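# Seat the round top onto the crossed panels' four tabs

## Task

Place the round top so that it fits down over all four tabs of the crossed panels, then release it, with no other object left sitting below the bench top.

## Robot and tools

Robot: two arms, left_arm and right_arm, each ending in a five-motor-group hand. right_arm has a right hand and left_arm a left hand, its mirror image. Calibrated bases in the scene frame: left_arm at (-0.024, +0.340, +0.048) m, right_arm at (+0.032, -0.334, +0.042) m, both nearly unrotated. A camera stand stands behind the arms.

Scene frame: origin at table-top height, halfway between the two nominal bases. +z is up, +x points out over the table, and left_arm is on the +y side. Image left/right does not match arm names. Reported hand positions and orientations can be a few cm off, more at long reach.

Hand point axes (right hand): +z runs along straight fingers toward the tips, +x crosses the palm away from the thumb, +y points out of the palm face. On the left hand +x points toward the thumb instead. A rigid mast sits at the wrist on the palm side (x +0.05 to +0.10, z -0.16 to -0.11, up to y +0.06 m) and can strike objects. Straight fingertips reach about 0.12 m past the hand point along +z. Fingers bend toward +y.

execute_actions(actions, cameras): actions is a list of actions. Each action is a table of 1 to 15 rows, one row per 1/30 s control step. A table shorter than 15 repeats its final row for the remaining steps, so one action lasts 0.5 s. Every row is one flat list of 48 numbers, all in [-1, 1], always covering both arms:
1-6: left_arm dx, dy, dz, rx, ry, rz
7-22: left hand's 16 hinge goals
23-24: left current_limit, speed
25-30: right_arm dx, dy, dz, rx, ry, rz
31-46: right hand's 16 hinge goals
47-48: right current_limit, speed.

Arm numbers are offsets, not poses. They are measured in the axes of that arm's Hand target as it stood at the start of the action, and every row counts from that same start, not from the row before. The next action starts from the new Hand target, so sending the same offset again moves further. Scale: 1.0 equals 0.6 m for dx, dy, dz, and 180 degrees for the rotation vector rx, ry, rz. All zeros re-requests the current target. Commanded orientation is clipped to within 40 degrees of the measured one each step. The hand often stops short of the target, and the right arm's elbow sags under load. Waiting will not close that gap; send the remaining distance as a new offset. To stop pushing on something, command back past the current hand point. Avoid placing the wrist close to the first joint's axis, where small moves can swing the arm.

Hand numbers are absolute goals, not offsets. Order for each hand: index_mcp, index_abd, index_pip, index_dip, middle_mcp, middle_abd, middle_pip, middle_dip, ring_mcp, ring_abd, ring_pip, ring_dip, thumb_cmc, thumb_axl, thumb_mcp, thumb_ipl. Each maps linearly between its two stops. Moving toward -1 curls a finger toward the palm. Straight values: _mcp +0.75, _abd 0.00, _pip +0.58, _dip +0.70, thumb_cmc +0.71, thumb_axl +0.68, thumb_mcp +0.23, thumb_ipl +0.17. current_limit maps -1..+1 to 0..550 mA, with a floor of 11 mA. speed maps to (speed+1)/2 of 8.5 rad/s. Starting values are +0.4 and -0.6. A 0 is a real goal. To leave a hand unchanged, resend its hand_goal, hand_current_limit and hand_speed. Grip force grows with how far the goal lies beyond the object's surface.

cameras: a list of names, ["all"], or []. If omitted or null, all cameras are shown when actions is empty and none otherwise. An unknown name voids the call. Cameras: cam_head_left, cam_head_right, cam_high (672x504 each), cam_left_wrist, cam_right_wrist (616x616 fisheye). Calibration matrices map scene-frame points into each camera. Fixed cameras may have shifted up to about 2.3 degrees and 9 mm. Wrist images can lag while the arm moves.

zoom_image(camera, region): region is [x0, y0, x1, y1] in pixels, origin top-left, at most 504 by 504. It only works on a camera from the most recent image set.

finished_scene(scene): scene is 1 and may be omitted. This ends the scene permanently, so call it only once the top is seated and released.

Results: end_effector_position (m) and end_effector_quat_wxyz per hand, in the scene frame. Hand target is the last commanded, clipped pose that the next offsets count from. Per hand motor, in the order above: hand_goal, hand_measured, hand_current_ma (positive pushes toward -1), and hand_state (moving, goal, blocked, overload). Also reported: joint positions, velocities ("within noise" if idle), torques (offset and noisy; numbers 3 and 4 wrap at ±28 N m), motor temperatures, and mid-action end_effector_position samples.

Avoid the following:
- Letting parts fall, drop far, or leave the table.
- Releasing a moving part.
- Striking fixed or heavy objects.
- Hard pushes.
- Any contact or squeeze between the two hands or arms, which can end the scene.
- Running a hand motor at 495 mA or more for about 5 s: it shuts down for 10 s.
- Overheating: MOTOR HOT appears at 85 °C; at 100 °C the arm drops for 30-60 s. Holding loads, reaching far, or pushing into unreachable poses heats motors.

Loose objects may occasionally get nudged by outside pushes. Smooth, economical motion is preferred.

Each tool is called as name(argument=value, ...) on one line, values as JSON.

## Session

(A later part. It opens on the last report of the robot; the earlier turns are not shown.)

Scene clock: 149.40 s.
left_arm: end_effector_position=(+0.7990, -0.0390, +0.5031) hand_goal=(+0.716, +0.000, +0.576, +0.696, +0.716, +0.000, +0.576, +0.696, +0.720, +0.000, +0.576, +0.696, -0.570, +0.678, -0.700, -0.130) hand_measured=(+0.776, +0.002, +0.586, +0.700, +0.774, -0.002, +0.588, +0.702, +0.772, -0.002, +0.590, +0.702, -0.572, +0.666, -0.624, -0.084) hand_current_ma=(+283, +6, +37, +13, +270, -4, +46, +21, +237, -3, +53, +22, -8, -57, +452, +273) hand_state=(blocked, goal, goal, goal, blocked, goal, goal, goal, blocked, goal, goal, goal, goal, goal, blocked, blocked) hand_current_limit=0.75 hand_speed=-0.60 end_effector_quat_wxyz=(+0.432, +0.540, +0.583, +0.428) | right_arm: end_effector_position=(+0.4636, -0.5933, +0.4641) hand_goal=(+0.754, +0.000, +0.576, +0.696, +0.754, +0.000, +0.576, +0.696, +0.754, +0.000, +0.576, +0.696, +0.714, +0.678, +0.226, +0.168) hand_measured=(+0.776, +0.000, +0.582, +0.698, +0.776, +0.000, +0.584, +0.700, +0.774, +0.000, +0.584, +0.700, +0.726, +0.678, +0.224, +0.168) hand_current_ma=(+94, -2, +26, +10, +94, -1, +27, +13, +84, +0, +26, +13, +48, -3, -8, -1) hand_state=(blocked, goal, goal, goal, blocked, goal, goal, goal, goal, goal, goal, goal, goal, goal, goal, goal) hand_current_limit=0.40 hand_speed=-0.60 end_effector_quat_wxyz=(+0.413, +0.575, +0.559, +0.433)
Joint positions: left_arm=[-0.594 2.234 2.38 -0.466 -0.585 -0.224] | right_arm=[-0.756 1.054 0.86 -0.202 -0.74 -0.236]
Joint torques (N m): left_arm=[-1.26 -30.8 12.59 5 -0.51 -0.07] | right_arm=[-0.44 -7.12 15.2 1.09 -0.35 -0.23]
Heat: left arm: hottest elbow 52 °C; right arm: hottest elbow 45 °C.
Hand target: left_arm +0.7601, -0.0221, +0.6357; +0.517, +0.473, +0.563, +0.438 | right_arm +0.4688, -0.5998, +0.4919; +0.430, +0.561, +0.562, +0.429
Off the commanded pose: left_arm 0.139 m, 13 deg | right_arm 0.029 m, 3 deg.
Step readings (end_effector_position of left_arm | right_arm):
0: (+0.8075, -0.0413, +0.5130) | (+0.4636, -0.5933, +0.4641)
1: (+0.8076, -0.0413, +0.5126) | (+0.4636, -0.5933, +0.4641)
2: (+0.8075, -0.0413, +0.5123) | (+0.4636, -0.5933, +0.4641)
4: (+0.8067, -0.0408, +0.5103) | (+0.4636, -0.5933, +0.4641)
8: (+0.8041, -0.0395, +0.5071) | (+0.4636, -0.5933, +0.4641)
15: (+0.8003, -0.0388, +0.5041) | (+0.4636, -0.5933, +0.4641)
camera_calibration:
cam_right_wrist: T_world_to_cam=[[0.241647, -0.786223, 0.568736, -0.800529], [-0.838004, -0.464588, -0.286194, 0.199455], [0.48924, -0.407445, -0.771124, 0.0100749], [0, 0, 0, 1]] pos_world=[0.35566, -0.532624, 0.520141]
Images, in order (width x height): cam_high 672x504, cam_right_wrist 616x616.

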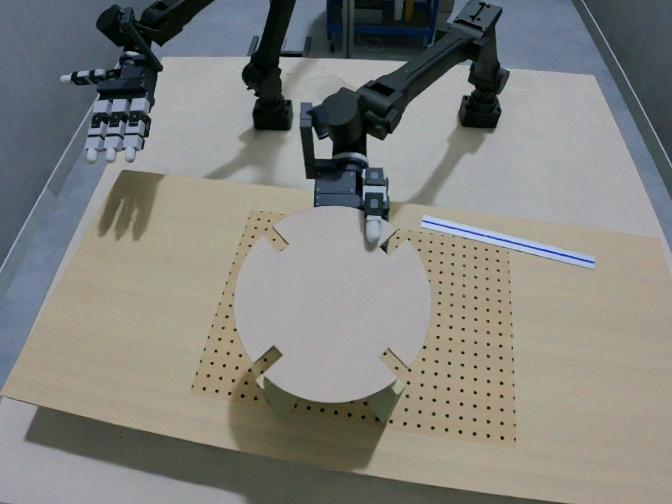

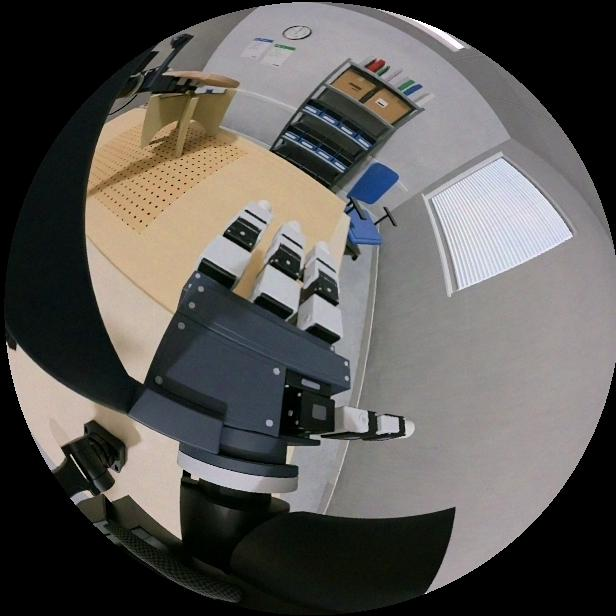

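execute_actions(actions=[[[0.002,-0.0117,0.0043,0.0009,0,0.0018,0.715,0,0.576,0.696,0.715,0,0.576,0.696,0.72,0,0.576,0.696,-0.571,0.678,-0.7,-0.13,0.75,-0.6,0,0,0,0,0,0,0.754,0,0.576,0.696,0.754,0,0.576,0.696,0.754,0,0.576,0.696,0.714,0.678,0.226,0.168,0.4,-0.6],[0.004,-0.0234,0.0086,0.0018,0,0.0036,0.715,0,0.576,0.696,0.715,0,0.576,0.696,0.72,0,0.576,0.696,-0.571,0.678,-0.7,-0.13,0.75,-0.6,0,0,0,0,0,0,0.754,0,0.576,0.696,0.754,0,0.576,0.696,0.754,0,0.576,0.696,0.714,0.678,0.226,0.168,0.4,-0.6],[0.006,-0.0352,0.013,0.0028,0,0.0056,0.715,0,0.576,0.696,0.715,0,0.576,0.696,0.72,0,0.576,0.696,-0.571,0.678,-0.7,-0.13,0.75,-0.6,0,0,0,0,0,0,0.754,0,0.576,0.696,0.754,0,0.576,0.696,0.754,0,0.576,0.696,0.714,0.678,0.226,0.168,0.4,-0.6]]], cameras=["cam_high","cam_right_wrist"])

zoom_image(camera="cam_high", region=[210, 200, 440, 440])

zoom_image(camera="cam_right_wrist", region=[120, 50, 260, 130])

Scene clock: 151.30 s.
left_arm: end_effector_position=(+0.7966, -0.0404, +0.4985) hand_goal=(+0.716, +0.000, +0.576, +0.696, +0.716, +0.000, +0.576, +0.696, +0.720, +0.000, +0.576, +0.696, -0.570, +0.678, -0.700, -0.130) hand_measured=(+0.776, +0.002, +0.586, +0.700, +0.774, +0.000, +0.588, +0.702, +0.772, +0.000, +0.588, +0.702, -0.572, +0.666, -0.624, -0.084) hand_current_ma=(+276, +8, +41, +13, +270, -2, +43, +21, +240, -2, +47, +22, -8, -57, +452, +273) hand_state=(blocked, goal, goal, goal, blocked, goal, goal, goal, blocked, goal, goal, goal, goal, goal, blocked, blocked) hand_current_limit=0.75 hand_speed=-0.60 end_effector_quat_wxyz=(+0.437, +0.542, +0.574, +0.431) | right_arm: end_effector_position=(+0.4636, -0.5933, +0.4641) hand_goal=(+0.754, +0.000, +0.576, +0.696, +0.754, +0.000, +0.576, +0.696, +0.754, +0.000, +0.576, +0.696, +0.714, +0.678, +0.226, +0.168) hand_measured=(+0.776, +0.000, +0.582, +0.698, +0.776, +0.000, +0.584, +0.700, +0.774, +0.000, +0.584, +0.700, +0.726, +0.678, +0.224, +0.168) hand_current_ma=(+94, -2, +26, +10, +94, -1, +27, +13, +84, +0, +26, +13, +48, -3, -8, -1) hand_state=(blocked, goal, goal, goal, blocked, goal, goal, goal, goal, goal, goal, goal, goal, goal, goal, goal) hand_current_limit=0.40 hand_speed=-0.60 end_effector_quat_wxyz=(+0.413, +0.575, +0.559, +0.433)
Joint positions: left_arm=[-0.594 2.214 2.321 -0.406 -0.576 -0.201] | right_arm=[-0.756 1.054 0.86 -0.202 -0.74 -0.236]
Joint torques (N m): left_arm=[-0.79 -29.57 12.15 4.82 -0.4 -0.16] | right_arm=[-0.5 -7.12 15.21 1.07 -0.35 -0.22]
Heat: left arm: hottest elbow 52 °C; right arm: hottest elbow 45 °C.
Hand target: left_arm +0.7661, -0.0222, +0.6136; +0.511, +0.481, +0.560, +0.440 | right_arm +0.4688, -0.5998, +0.4919; +0.430, +0.561, +0.562, +0.429
Off the commanded pose: left_arm 0.121 m, 11 deg | right_arm 0.029 m, 3 deg.
Step readings (end_effector_position of left_arm | right_arm):
0: (+0.7990, -0.0390, +0.5029) | (+0.4636, -0.5933, +0.4641)
1: (+0.7990, -0.0391, +0.5030) | (+0.4636, -0.5933, +0.4641)
2: (+0.7989, -0.0391, +0.5026) | (+0.4636, -0.5933, +0.4641)
4: (+0.7986, -0.0393, +0.5012) | (+0.4636, -0.5933, +0.4641)
8: (+0.7977, -0.0395, +0.4993) | (+0.4636, -0.5933, +0.4641)
15: (+0.7968, -0.0402, +0.4985) | (+0.4636, -0.5933, +0.4641)
camera_calibration:
cam_right_wrist: T_world_to_cam=[[0.241647, -0.786223, 0.568736, -0.800529], [-0.838004, -0.464588, -0.286194, 0.199455], [0.48924, -0.407445, -0.771124, 0.0100749], [0, 0, 0, 1]] pos_world=[0.35566, -0.532624, 0.520141]
Images, in order (width x height): cam_high 672x504, cam_right_wrist 616x616.

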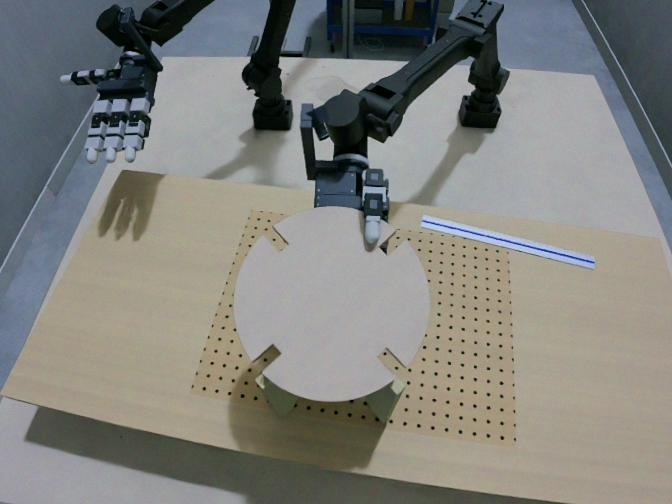

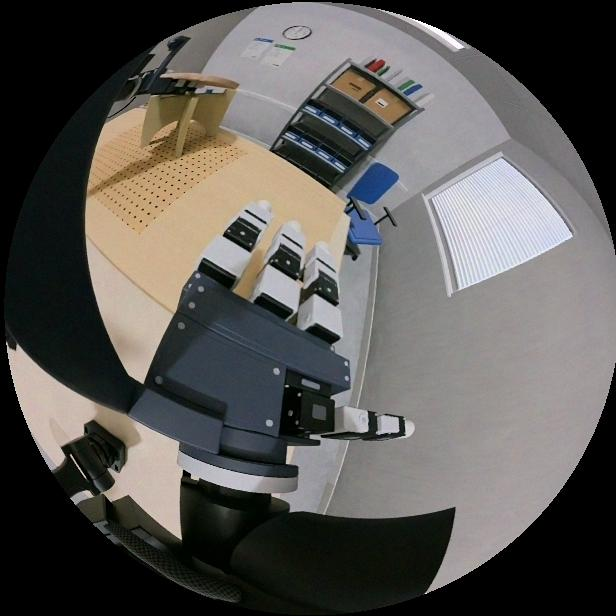

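Scaled by 2.100 from the camera's 672x504 image, which has a finer 960x720 frame.

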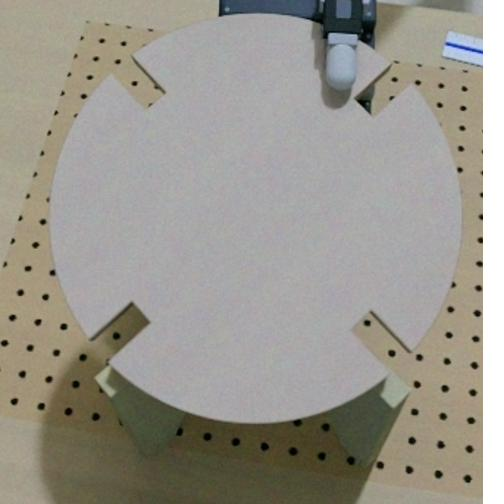

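Scaled by 3.600 from the camera's 616x616 image, which has a finer 880x880 frame.

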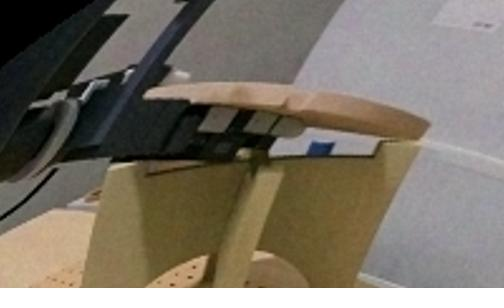

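execute_actions(actions=[[[0.0018,-0.008,0.0063,0.0019,0,0.0009,0.715,0,0.576,0.696,0.715,0,0.576,0.696,0.72,0,0.576,0.696,-0.571,0.678,-0.7,-0.13,0.75,-0.6,0,0,0,0,0,0,0.754,0,0.576,0.696,0.754,0,0.576,0.696,0.754,0,0.576,0.696,0.714,0.678,0.226,0.168,0.4,-0.6],[0.0036,-0.016,0.0126,0.0038,0,0.0018,0.715,0,0.576,0.696,0.715,0,0.576,0.696,0.72,0,0.576,0.696,-0.571,0.678,-0.7,-0.13,0.75,-0.6,0,0,0,0,0,0,0.754,0,0.576,0.696,0.754,0,0.576,0.696,0.754,0,0.576,0.696,0.714,0.678,0.226,0.168,0.4,-0.6],[0.0054,-0.0245,0.019,0.0056,0,0.0028,0.715,0,0.576,0.696,0.715,0,0.576,0.696,0.72,0,0.576,0.696,-0.571,0.678,-0.7,-0.13,0.75,-0.6,0,0,0,0,0,0,0.754,0,0.576,0.696,0.754,0,0.576,0.696,0.754,0,0.576,0.696,0.714,0.678,0.226,0.168,0.4,-0.6]]], cameras=["cam_high","cam_right_wrist"])

zoom_image(camera="cam_high", region=[210, 200, 440, 440])

zoom_image(camera="cam_right_wrist", region=[120, 50, 260, 130])

Scene clock: 153.37 s.
left_arm: end_effector_position=(+0.7974, -0.0415, +0.4982) hand_goal=(+0.716, +0.000, +0.576, +0.696, +0.716, +0.000, +0.576, +0.696, +0.720, +0.000, +0.576, +0.696, -0.570, +0.678, -0.700, -0.130) hand_measured=(+0.776, +0.002, +0.588, +0.700, +0.774, +0.000, +0.588, +0.702, +0.772, +0.000, +0.588, +0.702, -0.572, +0.666, -0.624, -0.084) hand_current_ma=(+276, +8, +42, +13, +270, -2, +43, +21, +242, -2, +47, +22, -8, -57, +452, +273) hand_state=(blocked, goal, goal, goal, blocked, goal, goal, goal, blocked, goal, goal, goal, goal, goal, blocked, blocked) hand_current_limit=0.75 hand_speed=-0.60 end_effector_quat_wxyz=(+0.438, +0.545, +0.572, +0.429) | right_arm: end_effector_position=(+0.4636, -0.5933, +0.4641) hand_goal=(+0.754, +0.000, +0.576, +0.696, +0.754, +0.000, +0.576, +0.696, +0.754, +0.000, +0.576, +0.696, +0.714, +0.678, +0.226, +0.168) hand_measured=(+0.776, +0.000, +0.582, +0.698, +0.776, +0.000, +0.584, +0.700, +0.774, +0.000, +0.584, +0.700, +0.726, +0.678, +0.224, +0.168) hand_current_ma=(+94, -2, +26, +10, +94, -1, +27, +13, +84, +0, +26, +13, +48, -3, -8, -1) hand_state=(blocked, goal, goal, goal, blocked, goal, goal, goal, goal, goal, goal, goal, goal, goal, goal, goal) hand_current_limit=0.40 hand_speed=-0.60 end_effector_quat_wxyz=(+0.413, +0.575, +0.559, +0.433)
Joint positions: left_arm=[-0.592 2.214 2.321 -0.406 -0.566 -0.199] | right_arm=[-0.756 1.054 0.86 -0.202 -0.74 -0.236]
Joint torques (N m): left_arm=[-0.26 -28.22 12.14 4.78 -0.31 -0.17] | right_arm=[-0.44 -7.12 15.21 1.07 -0.35 -0.22]
Heat: left arm: hottest elbow 52 °C; right arm: hottest elbow 46 °C.
Hand target: left_arm +0.7761, -0.0212, +0.5976; +0.505, +0.488, +0.562, +0.437 | right_arm +0.4688, -0.5998, +0.4919; +0.430, +0.561, +0.562, +0.429
Off the commanded pose: left_arm 0.104 m, 10 deg | right_arm 0.029 m, 3 deg.
Step readings (end_effector_position of left_arm | right_arm):
0: (+0.7966, -0.0405, +0.4985) | (+0.4636, -0.5933, +0.4641)
1: (+0.7966, -0.0405, +0.4985) | (+0.4636, -0.5933, +0.4641)
2: (+0.7966, -0.0406, +0.4985) | (+0.4636, -0.5933, +0.4641)
4: (+0.7967, -0.0409, +0.4984) | (+0.4636, -0.5933, +0.4641)
8: (+0.7972, -0.0414, +0.4982) | (+0.4636, -0.5933, +0.4641)
15: (+0.7974, -0.0414, +0.4982) | (+0.4636, -0.5933, +0.4641)
camera_calibration:
cam_right_wrist: T_world_to_cam=[[0.241647, -0.786223, 0.568736, -0.800529], [-0.838004, -0.464588, -0.286194, 0.199455], [0.48924, -0.407445, -0.771124, 0.0100749], [0, 0, 0, 1]] pos_world=[0.35566, -0.532624, 0.520141]
Images, in order (width x height): cam_high 672x504, cam_right_wrist 616x616.

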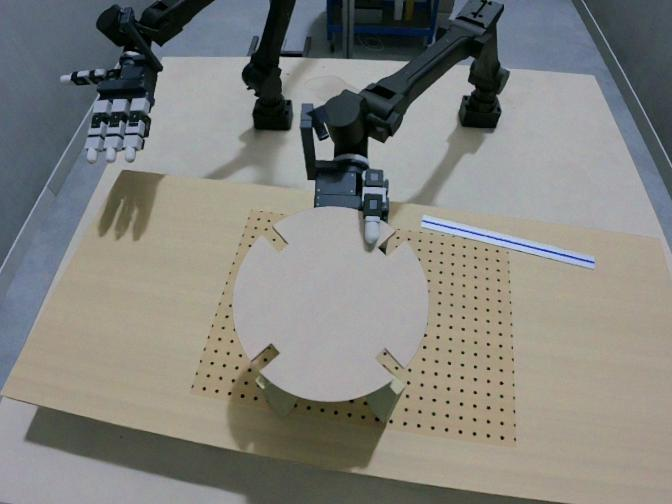

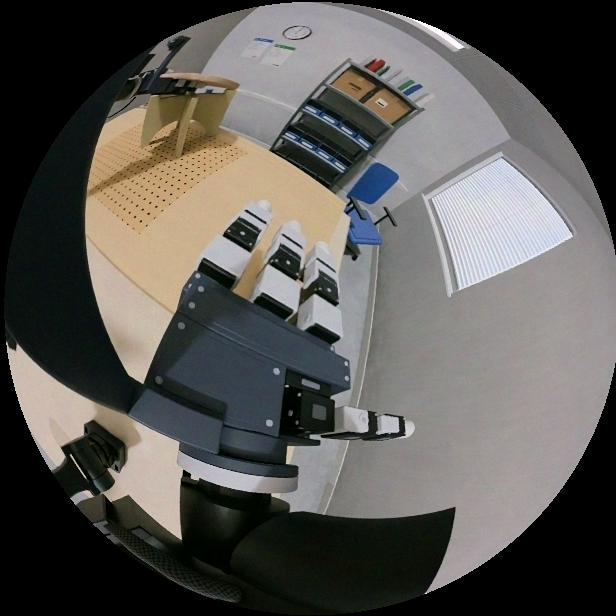

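Scaled by 2.100 from the camera's 672x504 image, which has a finer 960x720 frame.

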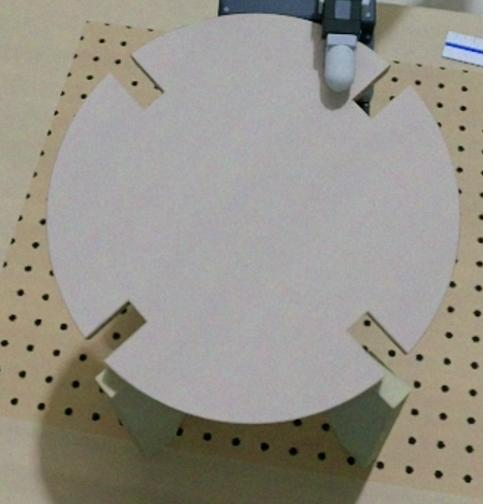

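Scaled by 3.600 from the camera's 616x616 image, which has a finer 880x880 frame.

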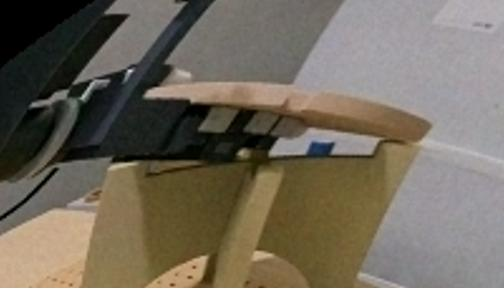

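zoom_image(camera="cam_right_wrist", region=[150, 70, 210, 110])

execute_actions(actions=[], cameras=["cam_head_left","cam_head_right","cam_left_wrist"])

Scaled by 8.400 from the camera's 616x616 image, which has a finer 880x880 frame.

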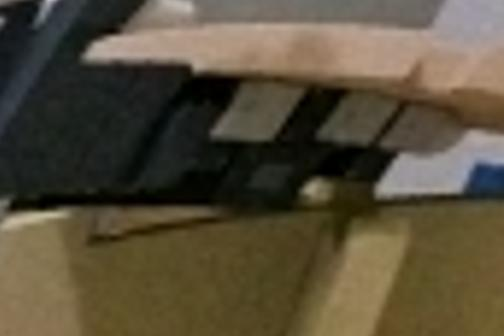

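Scene clock: 153.67 s.
left_arm: end_effector_position=(+0.7974, -0.0415, +0.4982) hand_goal=(+0.716, +0.000, +0.576, +0.696, +0.716, +0.000, +0.576, +0.696, +0.720, +0.000, +0.576, +0.696, -0.570, +0.678, -0.700, -0.130) hand_measured=(+0.776, +0.002, +0.588, +0.700, +0.774, +0.000, +0.588, +0.702, +0.772, +0.000, +0.588, +0.702, -0.572, +0.666, -0.624, -0.084) hand_current_ma=(+276, +8, +42, +13, +270, -2, +43, +21, +242, -2, +47, +22, -8, -57, +452, +273) hand_state=(blocked, goal, goal, goal, blocked, goal, goal, goal, blocked, goal, goal, goal, goal, goal, blocked, blocked) hand_current_limit=0.75 hand_speed=-0.60 end_effector_quat_wxyz=(+0.438, +0.545, +0.572, +0.429) | right_arm: end_effector_position=(+0.4636, -0.5933, +0.4641) hand_goal=(+0.754, +0.000, +0.576, +0.696, +0.754, +0.000, +0.576, +0.696, +0.754, +0.000, +0.576, +0.696, +0.714, +0.678, +0.226, +0.168) hand_measured=(+0.776, +0.000, +0.582, +0.698, +0.776, +0.000, +0.584, +0.700, +0.774, +0.000, +0.584, +0.700, +0.726, +0.678, +0.224, +0.168) hand_current_ma=(+94, -2, +26, +10, +94, -1, +27, +13, +84, +0, +26, +13, +48, -3, -8, -1) hand_state=(blocked, goal, goal, goal, blocked, goal, goal, goal, goal, goal, goal, goal, goal, goal, goal, goal) hand_current_limit=0.40 hand_speed=-0.60 end_effector_quat_wxyz=(+0.413, +0.575, +0.559, +0.433)
Joint positions: left_arm=[-0.592 2.214 2.321 -0.406 -0.566 -0.199] | right_arm=[-0.756 1.054 0.86 -0.202 -0.74 -0.236]
Joint velocities: within noise
Joint torques (N m): left_arm=[-0.21 -28.22 12.11 4.78 -0.31 -0.16] | right_arm=[-0.44 -7.18 15.21 1.07 -0.35 -0.22]
Motor temperatures (°C): left_arm=[31 45 52 34 30 28] | right_arm=[30 32 46 30 31 30]
Heat: left arm: hottest elbow 52 °C; right arm: hottest elbow 46 °C.
Hand target: left_arm +0.7761, -0.0212, +0.5976; +0.505, +0.488, +0.562, +0.437 | right_arm +0.4688, -0.5998, +0.4919; +0.430, +0.561, +0.562, +0.429
Off the commanded pose: left_arm 0.104 m, 10 deg | right_arm 0.029 m, 3 deg.
camera_calibration:
cam_left_wrist: T_world_to_cam=[[-0.146815, -0.826005, -0.544206, 0.319371], [-0.856688, 0.381218, -0.347503, 0.825621], [0.494501, 0.415196, -0.763598, 0.123625], [0, 0, 0, 1]] pos_world=[0.693055, -0.102268, 0.555109]
Images, in order (width x height): cam_head_left 672x504, cam_head_right 672x504, cam_left_wrist 616x616.

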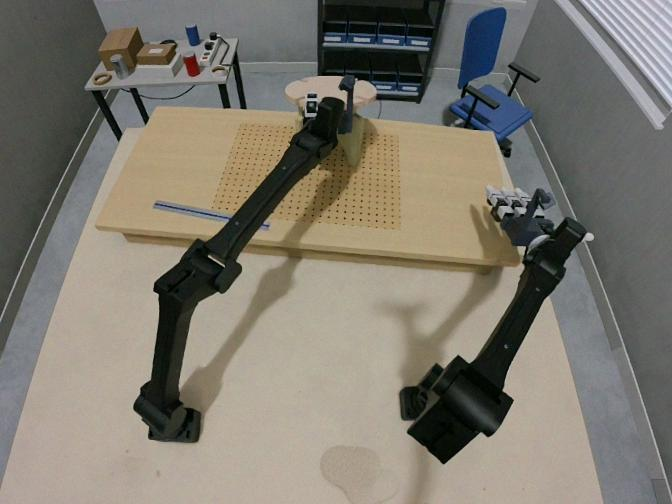

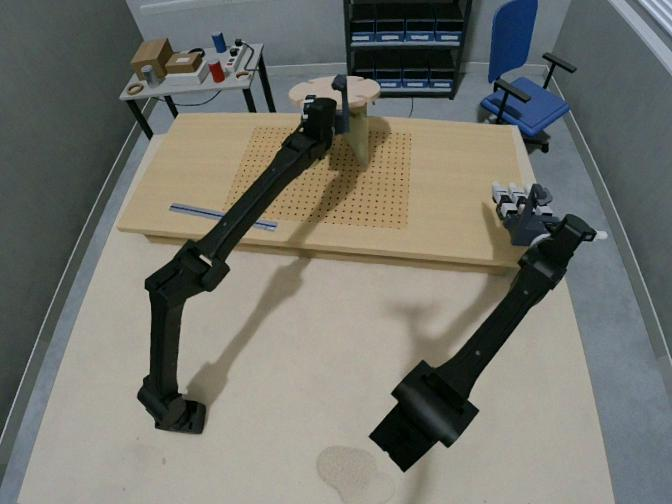

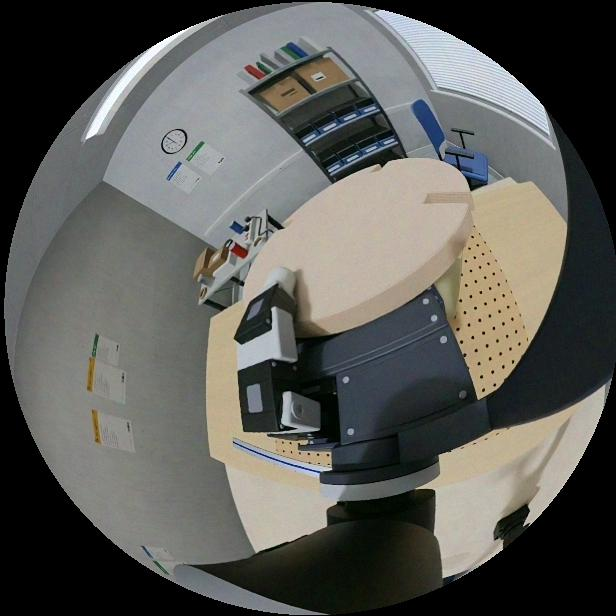

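execute_actions(actions=[[[0.0018,-0.008,0.005,0.0019,0,0.0006,0.715,0,0.576,0.696,0.715,0,0.576,0.696,0.72,0,0.576,0.696,-0.571,0.678,-0.7,-0.13,0.75,-0.6,0,0,0,0,0,0,0.754,0,0.576,0.696,0.754,0,0.576,0.696,0.754,0,0.576,0.696,0.714,0.678,0.226,0.168,0.4,-0.6],[0.0036,-0.016,0.01,0.0038,0,0.0012,0.715,0,0.576,0.696,0.715,0,0.576,0.696,0.72,0,0.576,0.696,-0.571,0.678,-0.7,-0.13,0.75,-0.6,0,0,0,0,0,0,0.754,0,0.576,0.696,0.754,0,0.576,0.696,0.754,0,0.576,0.696,0.714,0.678,0.226,0.168,0.4,-0.6],[0.0054,-0.0255,0.014,0.0056,0,0.0018,0.715,0,0.576,0.696,0.715,0,0.576,0.696,0.72,0,0.576,0.696,-0.571,0.678,-0.7,-0.13,0.75,-0.6,0,0,0,0,0,0,0.754,0,0.576,0.696,0.754,0,0.576,0.696,0.754,0,0.576,0.696,0.714,0.678,0.226,0.168,0.4,-0.6]]], cameras=["cam_high","cam_right_wrist"])

zoom_image(camera="cam_high", region=[210, 200, 440, 440])

zoom_image(camera="cam_right_wrist", region=[120, 50, 260, 130])

Scene clock: 156.13 s.
left_arm: end_effector_position=(+0.7987, -0.0409, +0.4978) hand_goal=(+0.716, +0.000, +0.576, +0.696, +0.716, +0.000, +0.576, +0.696, +0.720, +0.000, +0.576, +0.696, -0.570, +0.678, -0.700, -0.130) hand_measured=(+0.776, +0.002, +0.588, +0.700, +0.774, +0.000, +0.588, +0.702, +0.772, +0.000, +0.588, +0.702, -0.572, +0.666, -0.624, -0.084) hand_current_ma=(+276, +8, +43, +13, +270, -2, +43, +21, +242, -2, +47, +22, -8, -57, +452, +273) hand_state=(blocked, goal, goal, goal, blocked, goal, goal, goal, blocked, goal, goal, goal, goal, goal, blocked, blocked) hand_current_limit=0.75 hand_speed=-0.60 end_effector_quat_wxyz=(+0.440, +0.547, +0.571, +0.426) | right_arm: end_effector_position=(+0.4636, -0.5933, +0.4641) hand_goal=(+0.754, +0.000, +0.576, +0.696, +0.754, +0.000, +0.576, +0.696, +0.754, +0.000, +0.576, +0.696, +0.714, +0.678, +0.226, +0.168) hand_measured=(+0.776, +0.000, +0.582, +0.698, +0.776, +0.000, +0.584, +0.700, +0.774, +0.000, +0.584, +0.700, +0.726, +0.678, +0.224, +0.168) hand_current_ma=(+94, -2, +26, +10, +94, -1, +27, +13, +84, +0, +26, +13, +48, -3, -8, -1) hand_state=(blocked, goal, goal, goal, blocked, goal, goal, goal, goal, goal, goal, goal, goal, goal, goal, goal) hand_current_limit=0.40 hand_speed=-0.60 end_effector_quat_wxyz=(+0.413, +0.575, +0.559, +0.433)
Joint positions: left_arm=[-0.59 2.214 2.321 -0.406 -0.557 -0.199] | right_arm=[-0.756 1.054 0.86 -0.202 -0.74 -0.236]
Joint torques (N m): left_arm=[0.09 -27.11 11.6 4.75 -0.29 -0.21] | right_arm=[-0.44 -7.18 15.21 1.07 -0.35 -0.22]
Heat: left arm: hottest elbow 52 °C; right arm: hottest elbow 46 °C.
Hand target: left_arm +0.7829, -0.0199, +0.5812; +0.499, +0.494, +0.565, +0.434 | right_arm +0.4688, -0.5998, +0.4919; +0.430, +0.561, +0.562, +0.429
Off the commanded pose: left_arm 0.087 m, 9 deg | right_arm 0.029 m, 3 deg.
Step readings (end_effector_position of left_arm | right_arm):
0: (+0.7974, -0.0415, +0.4982) | (+0.4636, -0.5933, +0.4641)
1: (+0.7974, -0.0415, +0.4982) | (+0.4636, -0.5933, +0.4641)
2: (+0.7974, -0.0416, +0.4981) | (+0.4636, -0.5933, +0.4641)
4: (+0.7978, -0.0414, +0.4980) | (+0.4636, -0.5933, +0.4641)
8: (+0.7985, -0.0410, +0.4979) | (+0.4636, -0.5933, +0.4641)
15: (+0.7987, -0.0409, +0.4978) | (+0.4636, -0.5933, +0.4641)
camera_calibration:
cam_right_wrist: T_world_to_cam=[[0.241647, -0.786223, 0.568736, -0.800529], [-0.838004, -0.464588, -0.286194, 0.199455], [0.48924, -0.407445, -0.771124, 0.0100749], [0, 0, 0, 1]] pos_world=[0.35566, -0.532624, 0.520141]
Images, in order (width x height): cam_high 672x504, cam_right_wrist 616x616.

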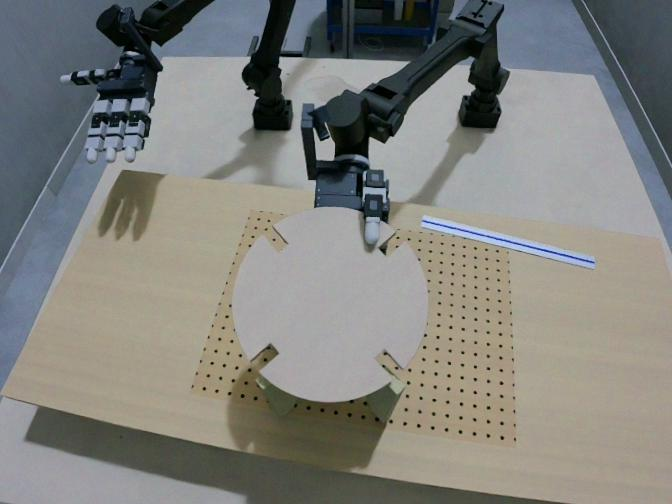

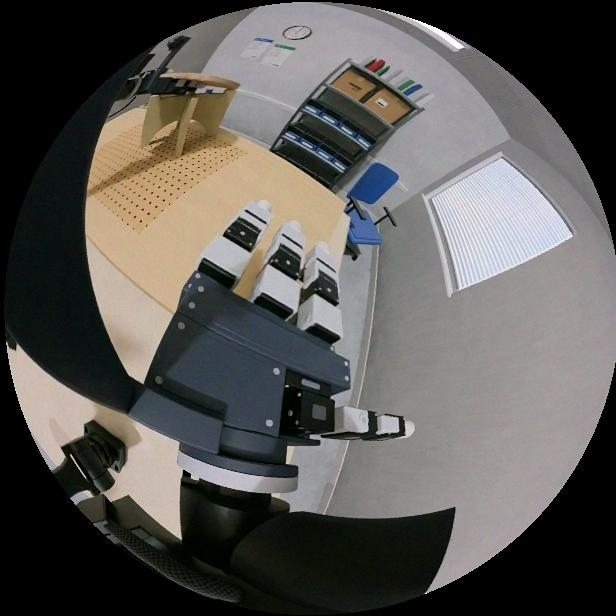

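Scaled by 2.100 from the camera's 672x504 image, which has a finer 960x720 frame.

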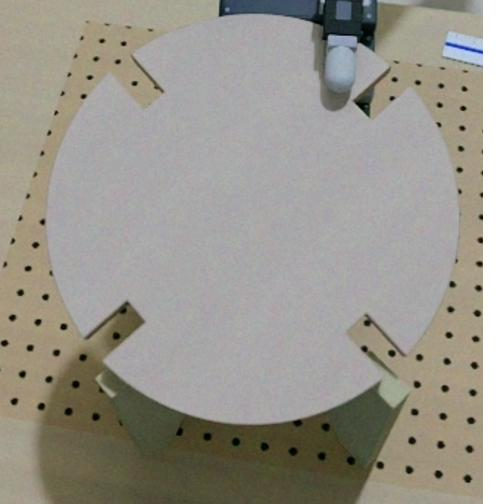

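Scaled by 3.600 from the camera's 616x616 image, which has a finer 880x880 frame.

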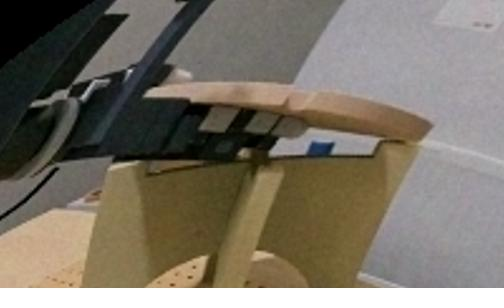

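execute_actions(actions=[[[0.0018,-0.008,0.005,0.0019,0,0.0006,0.715,0,0.576,0.696,0.715,0,0.576,0.696,0.72,0,0.576,0.696,-0.571,0.678,-0.7,-0.13,0.75,-0.6,0,0,0,0,0,0,0.754,0,0.576,0.696,0.754,0,0.576,0.696,0.754,0,0.576,0.696,0.714,0.678,0.226,0.168,0.4,-0.6],[0.0036,-0.016,0.01,0.0038,0,0.0012,0.715,0,0.576,0.696,0.715,0,0.576,0.696,0.72,0,0.576,0.696,-0.571,0.678,-0.7,-0.13,0.75,-0.6,0,0,0,0,0,0,0.754,0,0.576,0.696,0.754,0,0.576,0.696,0.754,0,0.576,0.696,0.714,0.678,0.226,0.168,0.4,-0.6],[0.0054,-0.0255,0.014,0.0056,0,0.0018,0.715,0,0.576,0.696,0.715,0,0.576,0.696,0.72,0,0.576,0.696,-0.571,0.678,-0.7,-0.13,0.75,-0.6,0,0,0,0,0,0,0.754,0,0.576,0.696,0.754,0,0.576,0.696,0.754,0,0.576,0.696,0.714,0.678,0.226,0.168,0.4,-0.6]]], cameras=["cam_high","cam_right_wrist"])

zoom_image(camera="cam_high", region=[210, 200, 440, 440])

zoom_image(camera="cam_right_wrist", region=[120, 50, 260, 130])

Scene clock: 157.57 s.
left_arm: end_effector_position=(+0.8001, -0.0403, +0.4968) hand_goal=(+0.716, +0.000, +0.576, +0.696, +0.716, +0.000, +0.576, +0.696, +0.720, +0.000, +0.576, +0.696, -0.570, +0.678, -0.700, -0.130) hand_measured=(+0.776, +0.002, +0.588, +0.700, +0.774, +0.000, +0.588, +0.702, +0.772, +0.000, +0.588, +0.702, -0.572, +0.666, -0.624, -0.084) hand_current_ma=(+276, +8, +47, +13, +270, -2, +45, +21, +244, -2, +47, +22, -8, -58, +452, +273) hand_state=(blocked, goal, goal, goal, blocked, goal, goal, goal, blocked, goal, goal, goal, goal, goal, blocked, blocked) hand_current_limit=0.75 hand_speed=-0.60 end_effector_quat_wxyz=(+0.443, +0.547, +0.570, +0.424) | right_arm: end_effector_position=(+0.4636, -0.5933, +0.4641) hand_goal=(+0.754, +0.000, +0.576, +0.696, +0.754, +0.000, +0.576, +0.696, +0.754, +0.000, +0.576, +0.696, +0.714, +0.678, +0.226, +0.168) hand_measured=(+0.776, +0.000, +0.582, +0.698, +0.776, +0.000, +0.584, +0.700, +0.774, +0.000, +0.584, +0.700, +0.726, +0.678, +0.224, +0.168) hand_current_ma=(+94, -2, +26, +10, +94, -1, +27, +13, +84, +0, +26, +13, +48, -3, -8, -1) hand_state=(blocked, goal, goal, goal, blocked, goal, goal, goal, goal, goal, goal, goal, goal, goal, goal, goal) hand_current_limit=0.40 hand_speed=-0.60 end_effector_quat_wxyz=(+0.413, +0.575, +0.559, +0.433)
Joint positions: left_arm=[-0.587 2.214 2.317 -0.397 -0.548 -0.198] | right_arm=[-0.756 1.054 0.86 -0.202 -0.74 -0.236]
Joint torques (N m): left_arm=[0.32 -26.29 11.25 4.52 -0.25 -0.23] | right_arm=[-0.5 -7.18 15.21 1.09 -0.35 -0.22]
Heat: left arm: hottest elbow 52 °C; right arm: hottest elbow 46 °C.
Hand target: left_arm +0.7892, -0.0189, +0.5646; +0.494, +0.500, +0.567, +0.430 | right_arm +0.4688, -0.5998, +0.4919; +0.430, +0.561, +0.562, +0.429
Off the commanded pose: left_arm 0.072 m, 8 deg | right_arm 0.029 m, 3 deg.
Step readings (end_effector_position of left_arm | right_arm):
0: (+0.7987, -0.0409, +0.4978) | (+0.4636, -0.5933, +0.4641)
1: (+0.7987, -0.0409, +0.4978) | (+0.4636, -0.5933, +0.4641)
2: (+0.7987, -0.0409, +0.4978) | (+0.4636, -0.5933, +0.4641)
4: (+0.7992, -0.0408, +0.4971) | (+0.4636, -0.5933, +0.4641)
8: (+0.7997, -0.0407, +0.4970) | (+0.4636, -0.5933, +0.4641)
15: (+0.8001, -0.0403, +0.4968) | (+0.4636, -0.5933, +0.4641)
camera_calibration:
cam_right_wrist: T_world_to_cam=[[0.241647, -0.786223, 0.568736, -0.800529], [-0.838004, -0.464588, -0.286194, 0.199455], [0.48924, -0.407445, -0.771124, 0.0100749], [0, 0, 0, 1]] pos_world=[0.35566, -0.532624, 0.520141]
Images, in order (width x height): cam_high 672x504, cam_right_wrist 616x616.

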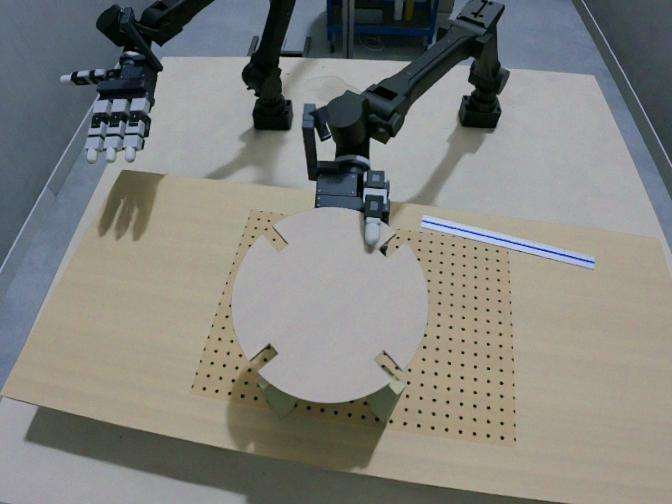

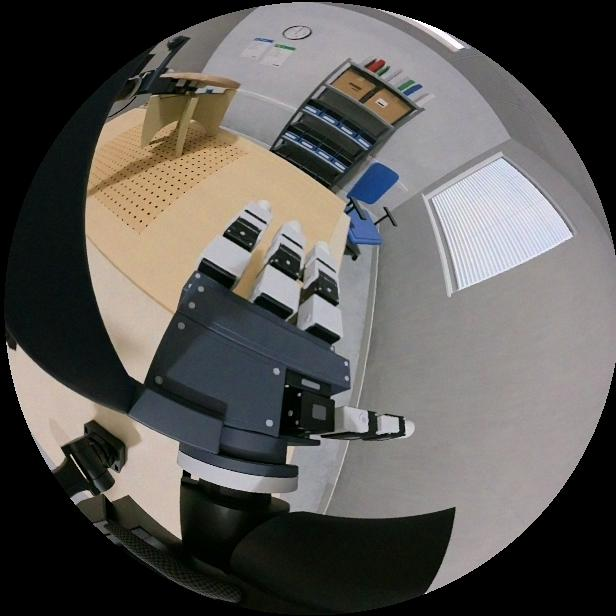

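Scaled by 2.100 from the camera's 672x504 image, which has a finer 960x720 frame.

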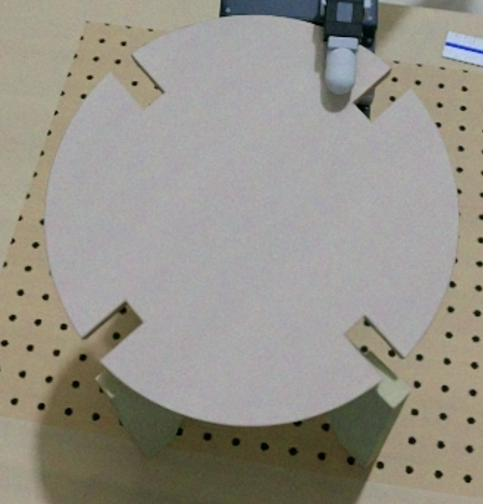

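Scaled by 3.600 from the camera's 616x616 image, which has a finer 880x880 frame.

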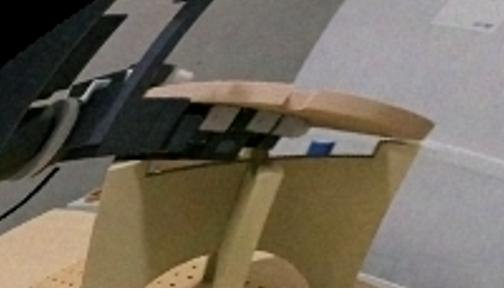

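zoom_image(camera="cam_high", region=[360, 340, 420, 400])

zoom_image(camera="cam_high", region=[240, 340, 300, 400])

zoom_image(camera="cam_right_wrist", region=[200, 70, 250, 110])

Scaled by 8.400 from the camera's 672x504 image, which has a finer 960x720 frame.

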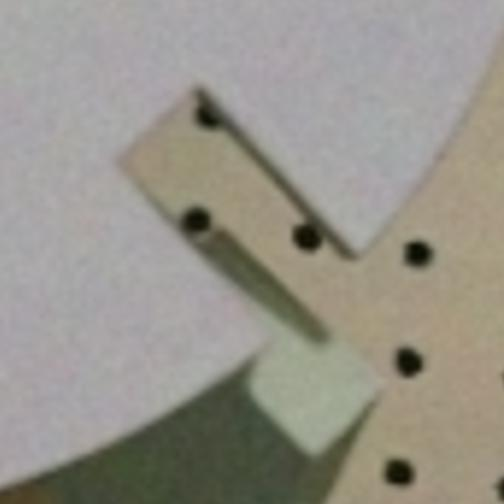

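Scaled by 8.400 from the camera's 672x504 image, which has a finer 960x720 frame.

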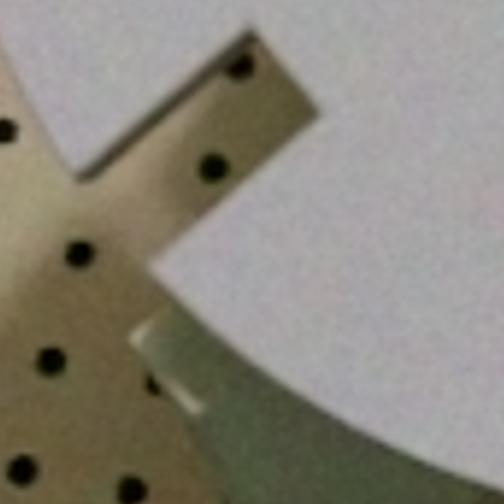

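Scaled by 10.080 from the camera's 616x616 image, which has a finer 880x880 frame.

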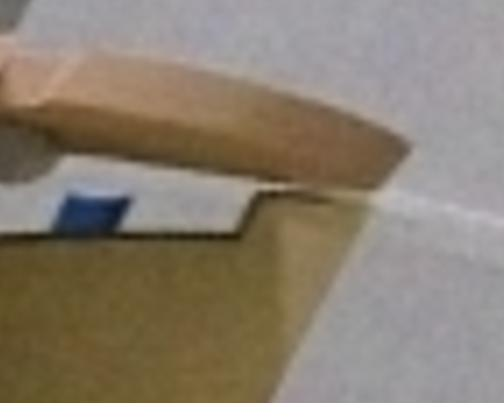

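execute_actions(actions=[], cameras=["cam_head_left","cam_head_right"])

zoom_image(camera="cam_head_left", region=[270, 60, 390, 180])

zoom_image(camera="cam_head_right", region=[275, 60, 395, 180])

Scene clock: 160.70 s.
left_arm: end_effector_position=(+0.8001, -0.0403, +0.4968) hand_goal=(+0.716, +0.000, +0.576, +0.696, +0.716, +0.000, +0.576, +0.696, +0.720, +0.000, +0.576, +0.696, -0.570, +0.678, -0.700, -0.130) hand_measured=(+0.776, +0.002, +0.588, +0.700, +0.774, +0.000, +0.588, +0.702, +0.772, +0.000, +0.588, +0.702, -0.572, +0.666, -0.624, -0.084) hand_current_ma=(+276, +8, +47, +13, +270, -2, +45, +21, +244, -2, +47, +22, -8, -58, +452, +273) hand_state=(blocked, goal, goal, goal, blocked, goal, goal, goal, blocked, goal, goal, goal, goal, goal, blocked, blocked) hand_current_limit=0.75 hand_speed=-0.60 end_effector_quat_wxyz=(+0.443, +0.547, +0.570, +0.424) | right_arm: end_effector_position=(+0.4636, -0.5933, +0.4641) hand_goal=(+0.754, +0.000, +0.576, +0.696, +0.754, +0.000, +0.576, +0.696, +0.754, +0.000, +0.576, +0.696, +0.714, +0.678, +0.226, +0.168) hand_measured=(+0.776, +0.000, +0.582, +0.698, +0.776, +0.000, +0.584, +0.700, +0.774, +0.000, +0.584, +0.700, +0.726, +0.678, +0.224, +0.168) hand_current_ma=(+94, -2, +26, +10, +94, -1, +27, +13, +84, +0, +26, +13, +48, -3, -8, -1) hand_state=(blocked, goal, goal, goal, blocked, goal, goal, goal, goal, goal, goal, goal, goal, goal, goal, goal) hand_current_limit=0.40 hand_speed=-0.60 end_effector_quat_wxyz=(+0.413, +0.575, +0.559, +0.433)
Joint positions: left_arm=[-0.587 2.214 2.317 -0.397 -0.548 -0.198] | right_arm=[-0.756 1.054 0.86 -0.202 -0.74 -0.236]
Joint velocities: within noise
Joint torques (N m): left_arm=[0.21 -26.11 11.25 4.55 -0.25 -0.24] | right_arm=[-0.5 -7.18 15.2 1.09 -0.35 -0.22]
Motor temperatures (°C): left_arm=[31 46 51 34 30 28] | right_arm=[30 32 46 30 31 30]
Heat: left arm: hottest elbow 51 °C; right arm: hottest elbow 46 °C.
Hand target: left_arm +0.7892, -0.0189, +0.5646; +0.494, +0.500, +0.567, +0.430 | right_arm +0.4688, -0.5998, +0.4919; +0.430, +0.561, +0.562, +0.429
Off the commanded pose: left_arm 0.072 m, 8 deg | right_arm 0.029 m, 3 deg.
Images, in order (width x height): cam_head_left 672x504, cam_head_right 672x504.

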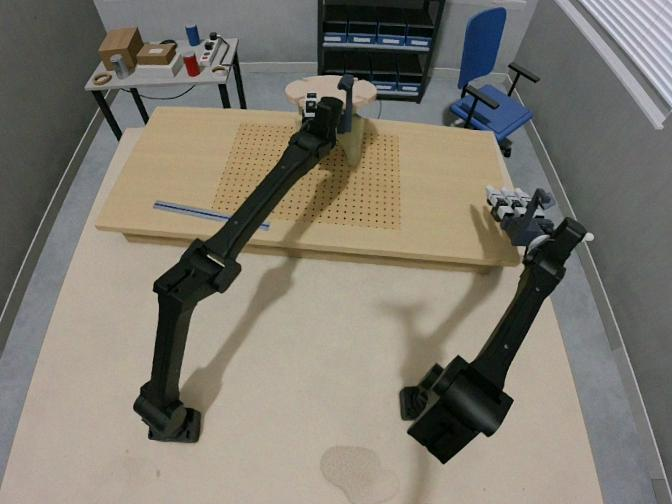

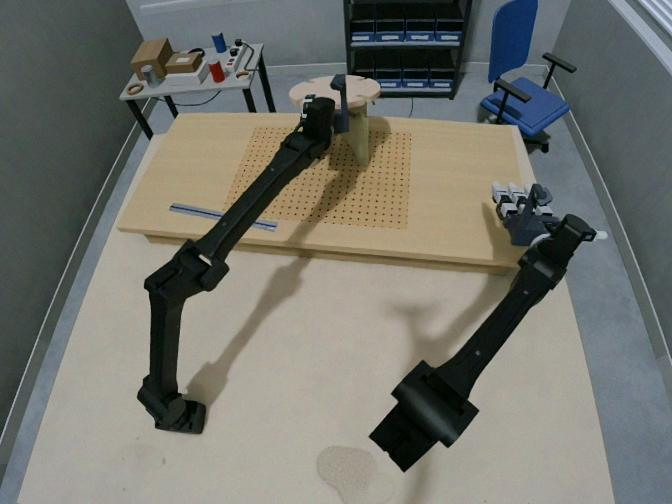

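Scaled by 4.200 from the camera's 672x504 image, which has a finer 960x720 frame.

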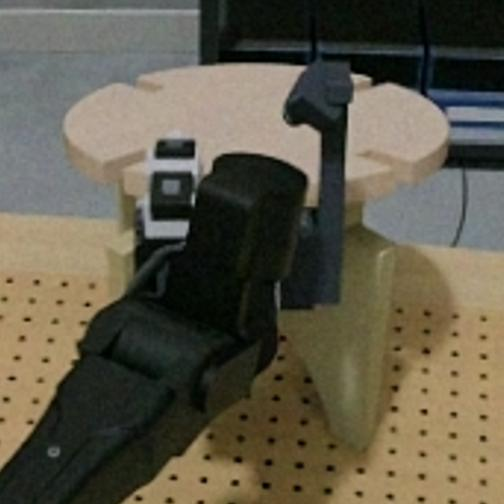

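Scaled by 4.200 from the camera's 672x504 image, which has a finer 960x720 frame.

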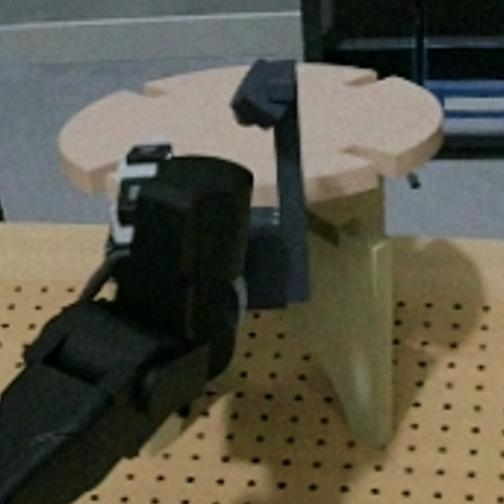

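execute_actions(actions=[[[0.0032,0.002,0.011,-0.0005,0.0036,-0.0005,0.715,0,0.576,0.696,0.715,0,0.576,0.696,0.72,0,0.576,0.696,-0.571,0.678,-0.7,-0.13,0.75,-0.6,0,0,0,0,0,0,0.754,0,0.576,0.696,0.754,0,0.576,0.696,0.754,0,0.576,0.696,0.714,0.678,0.226,0.168,0.4,-0.6],[0.0064,0.004,0.022,-0.001,0.0073,-0.001,0.715,0,0.576,0.696,0.715,0,0.576,0.696,0.72,0,0.576,0.696,-0.571,0.678,-0.7,-0.13,0.75,-0.6,0,0,0,0,0,0,0.754,0,0.576,0.696,0.754,0,0.576,0.696,0.754,0,0.576,0.696,0.714,0.678,0.226,0.168,0.4,-0.6],[0.0095,0.006,0.033,-0.0014,0.0109,-0.0016,0.715,0,0.576,0.696,0.715,0,0.576,0.696,0.72,0,0.576,0.696,-0.571,0.678,-0.7,-0.13,0.75,-0.6,0,0,0,0,0,0,0.754,0,0.576,0.696,0.754,0,0.576,0.696,0.754,0,0.576,0.696,0.714,0.678,0.226,0.168,0.4,-0.6]]], cameras=["cam_high","cam_right_wrist"])

zoom_image(camera="cam_high", region=[210, 200, 440, 440])

zoom_image(camera="cam_right_wrist", region=[200, 70, 250, 110])

Scene clock: 162.73 s.
left_arm: end_effector_position=(+0.8024, -0.0344, +0.4964) hand_goal=(+0.716, +0.000, +0.576, +0.696, +0.716, +0.000, +0.576, +0.696, +0.720, +0.000, +0.576, +0.696, -0.570, +0.678, -0.700, -0.130) hand_measured=(+0.774, +0.004, +0.590, +0.700, +0.774, +0.000, +0.588, +0.702, +0.772, +0.000, +0.588, +0.702, -0.572, +0.666, -0.624, -0.084) hand_current_ma=(+271, +9, +51, +13, +270, -2, +46, +21, +244, -2, +47, +22, -8, -58, +452, +273) hand_state=(blocked, goal, goal, goal, blocked, goal, goal, goal, blocked, goal, goal, goal, goal, goal, blocked, blocked) hand_current_limit=0.75 hand_speed=-0.60 end_effector_quat_wxyz=(+0.440, +0.544, +0.572, +0.428) | right_arm: end_effector_position=(+0.4636, -0.5933, +0.4641) hand_goal=(+0.754, +0.000, +0.576, +0.696, +0.754, +0.000, +0.576, +0.696, +0.754, +0.000, +0.576, +0.696, +0.714, +0.678, +0.226, +0.168) hand_measured=(+0.776, +0.000, +0.582, +0.698, +0.776, +0.000, +0.584, +0.700, +0.774, +0.000, +0.584, +0.700, +0.726, +0.678, +0.224, +0.168) hand_current_ma=(+94, -2, +26, +10, +94, -1, +27, +13, +84, +0, +26, +13, +48, -3, -8, -1) hand_state=(blocked, goal, goal, goal, blocked, goal, goal, goal, goal, goal, goal, goal, goal, goal, goal, goal) hand_current_limit=0.40 hand_speed=-0.60 end_effector_quat_wxyz=(+0.413, +0.575, +0.559, +0.433)
Joint positions: left_arm=[-0.581 2.215 2.317 -0.397 -0.554 -0.198] | right_arm=[-0.756 1.054 0.86 -0.202 -0.74 -0.236]
Joint torques (N m): left_arm=[0.85 -22.59 16.88 3.52 -0.75 -0.25] | right_arm=[-0.5 -7.18 15.21 1.09 -0.35 -0.23]
Heat: left arm: hottest elbow 51 °C; right arm: hottest elbow 46 °C.
Hand target: left_arm +0.8093, -0.0129, +0.5646; +0.486, +0.490, +0.576, +0.439 | right_arm +0.4688, -0.5998, +0.4919; +0.430, +0.561, +0.562, +0.429
Off the commanded pose: left_arm 0.072 m, 8 deg | right_arm 0.029 m, 3 deg.
Step readings (end_effector_position of left_arm | right_arm):
0: (+0.8001, -0.0403, +0.4968) | (+0.4636, -0.5933, +0.4641)
1: (+0.8001, -0.0403, +0.4968) | (+0.4636, -0.5933, +0.4641)
2: (+0.8002, -0.0400, +0.4968) | (+0.4636, -0.5933, +0.4641)
4: (+0.8013, -0.0372, +0.4969) | (+0.4636, -0.5933, +0.4641)
8: (+0.8024, -0.0346, +0.4967) | (+0.4636, -0.5933, +0.4641)
15: (+0.8024, -0.0344, +0.4964) | (+0.4636, -0.5933, +0.4641)
camera_calibration:
cam_right_wrist: T_world_to_cam=[[0.241647, -0.786223, 0.568736, -0.800529], [-0.838004, -0.464588, -0.286194, 0.199455], [0.48924, -0.407445, -0.771124, 0.0100749], [0, 0, 0, 1]] pos_world=[0.35566, -0.532624, 0.520141]
Images, in order (width x height): cam_high 672x504, cam_right_wrist 616x616.

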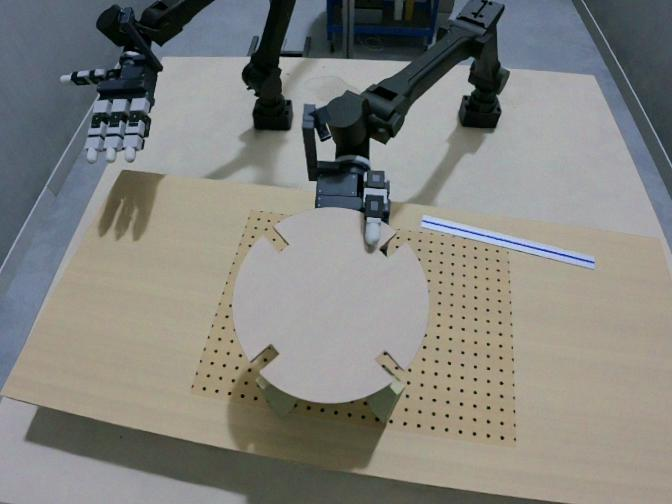

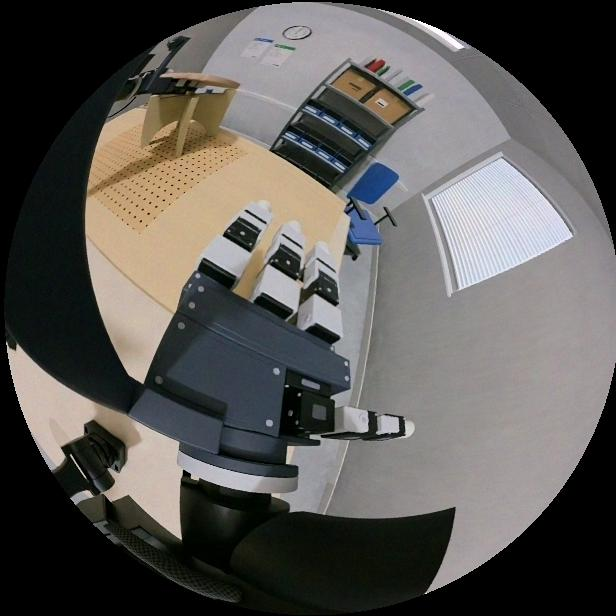

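Scaled by 2.100 from the camera's 672x504 image, which has a finer 960x720 frame.

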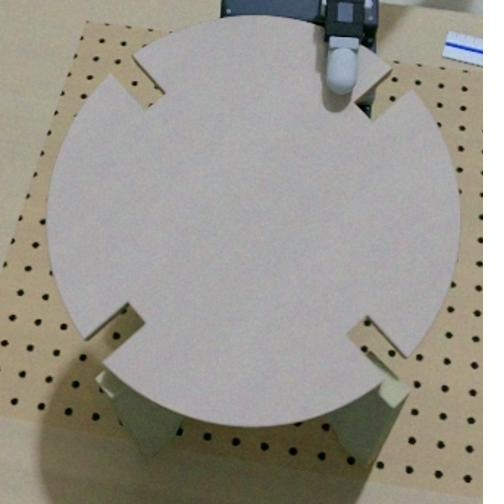

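Scaled by 10.080 from the camera's 616x616 image, which has a finer 880x880 frame.

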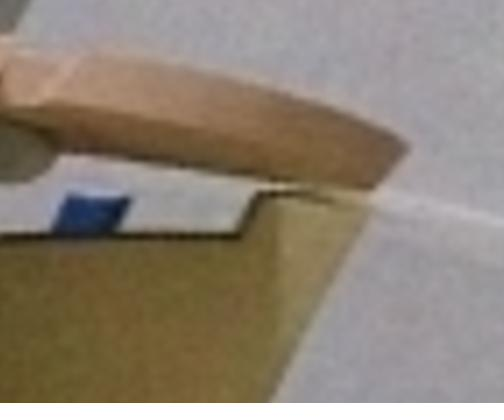

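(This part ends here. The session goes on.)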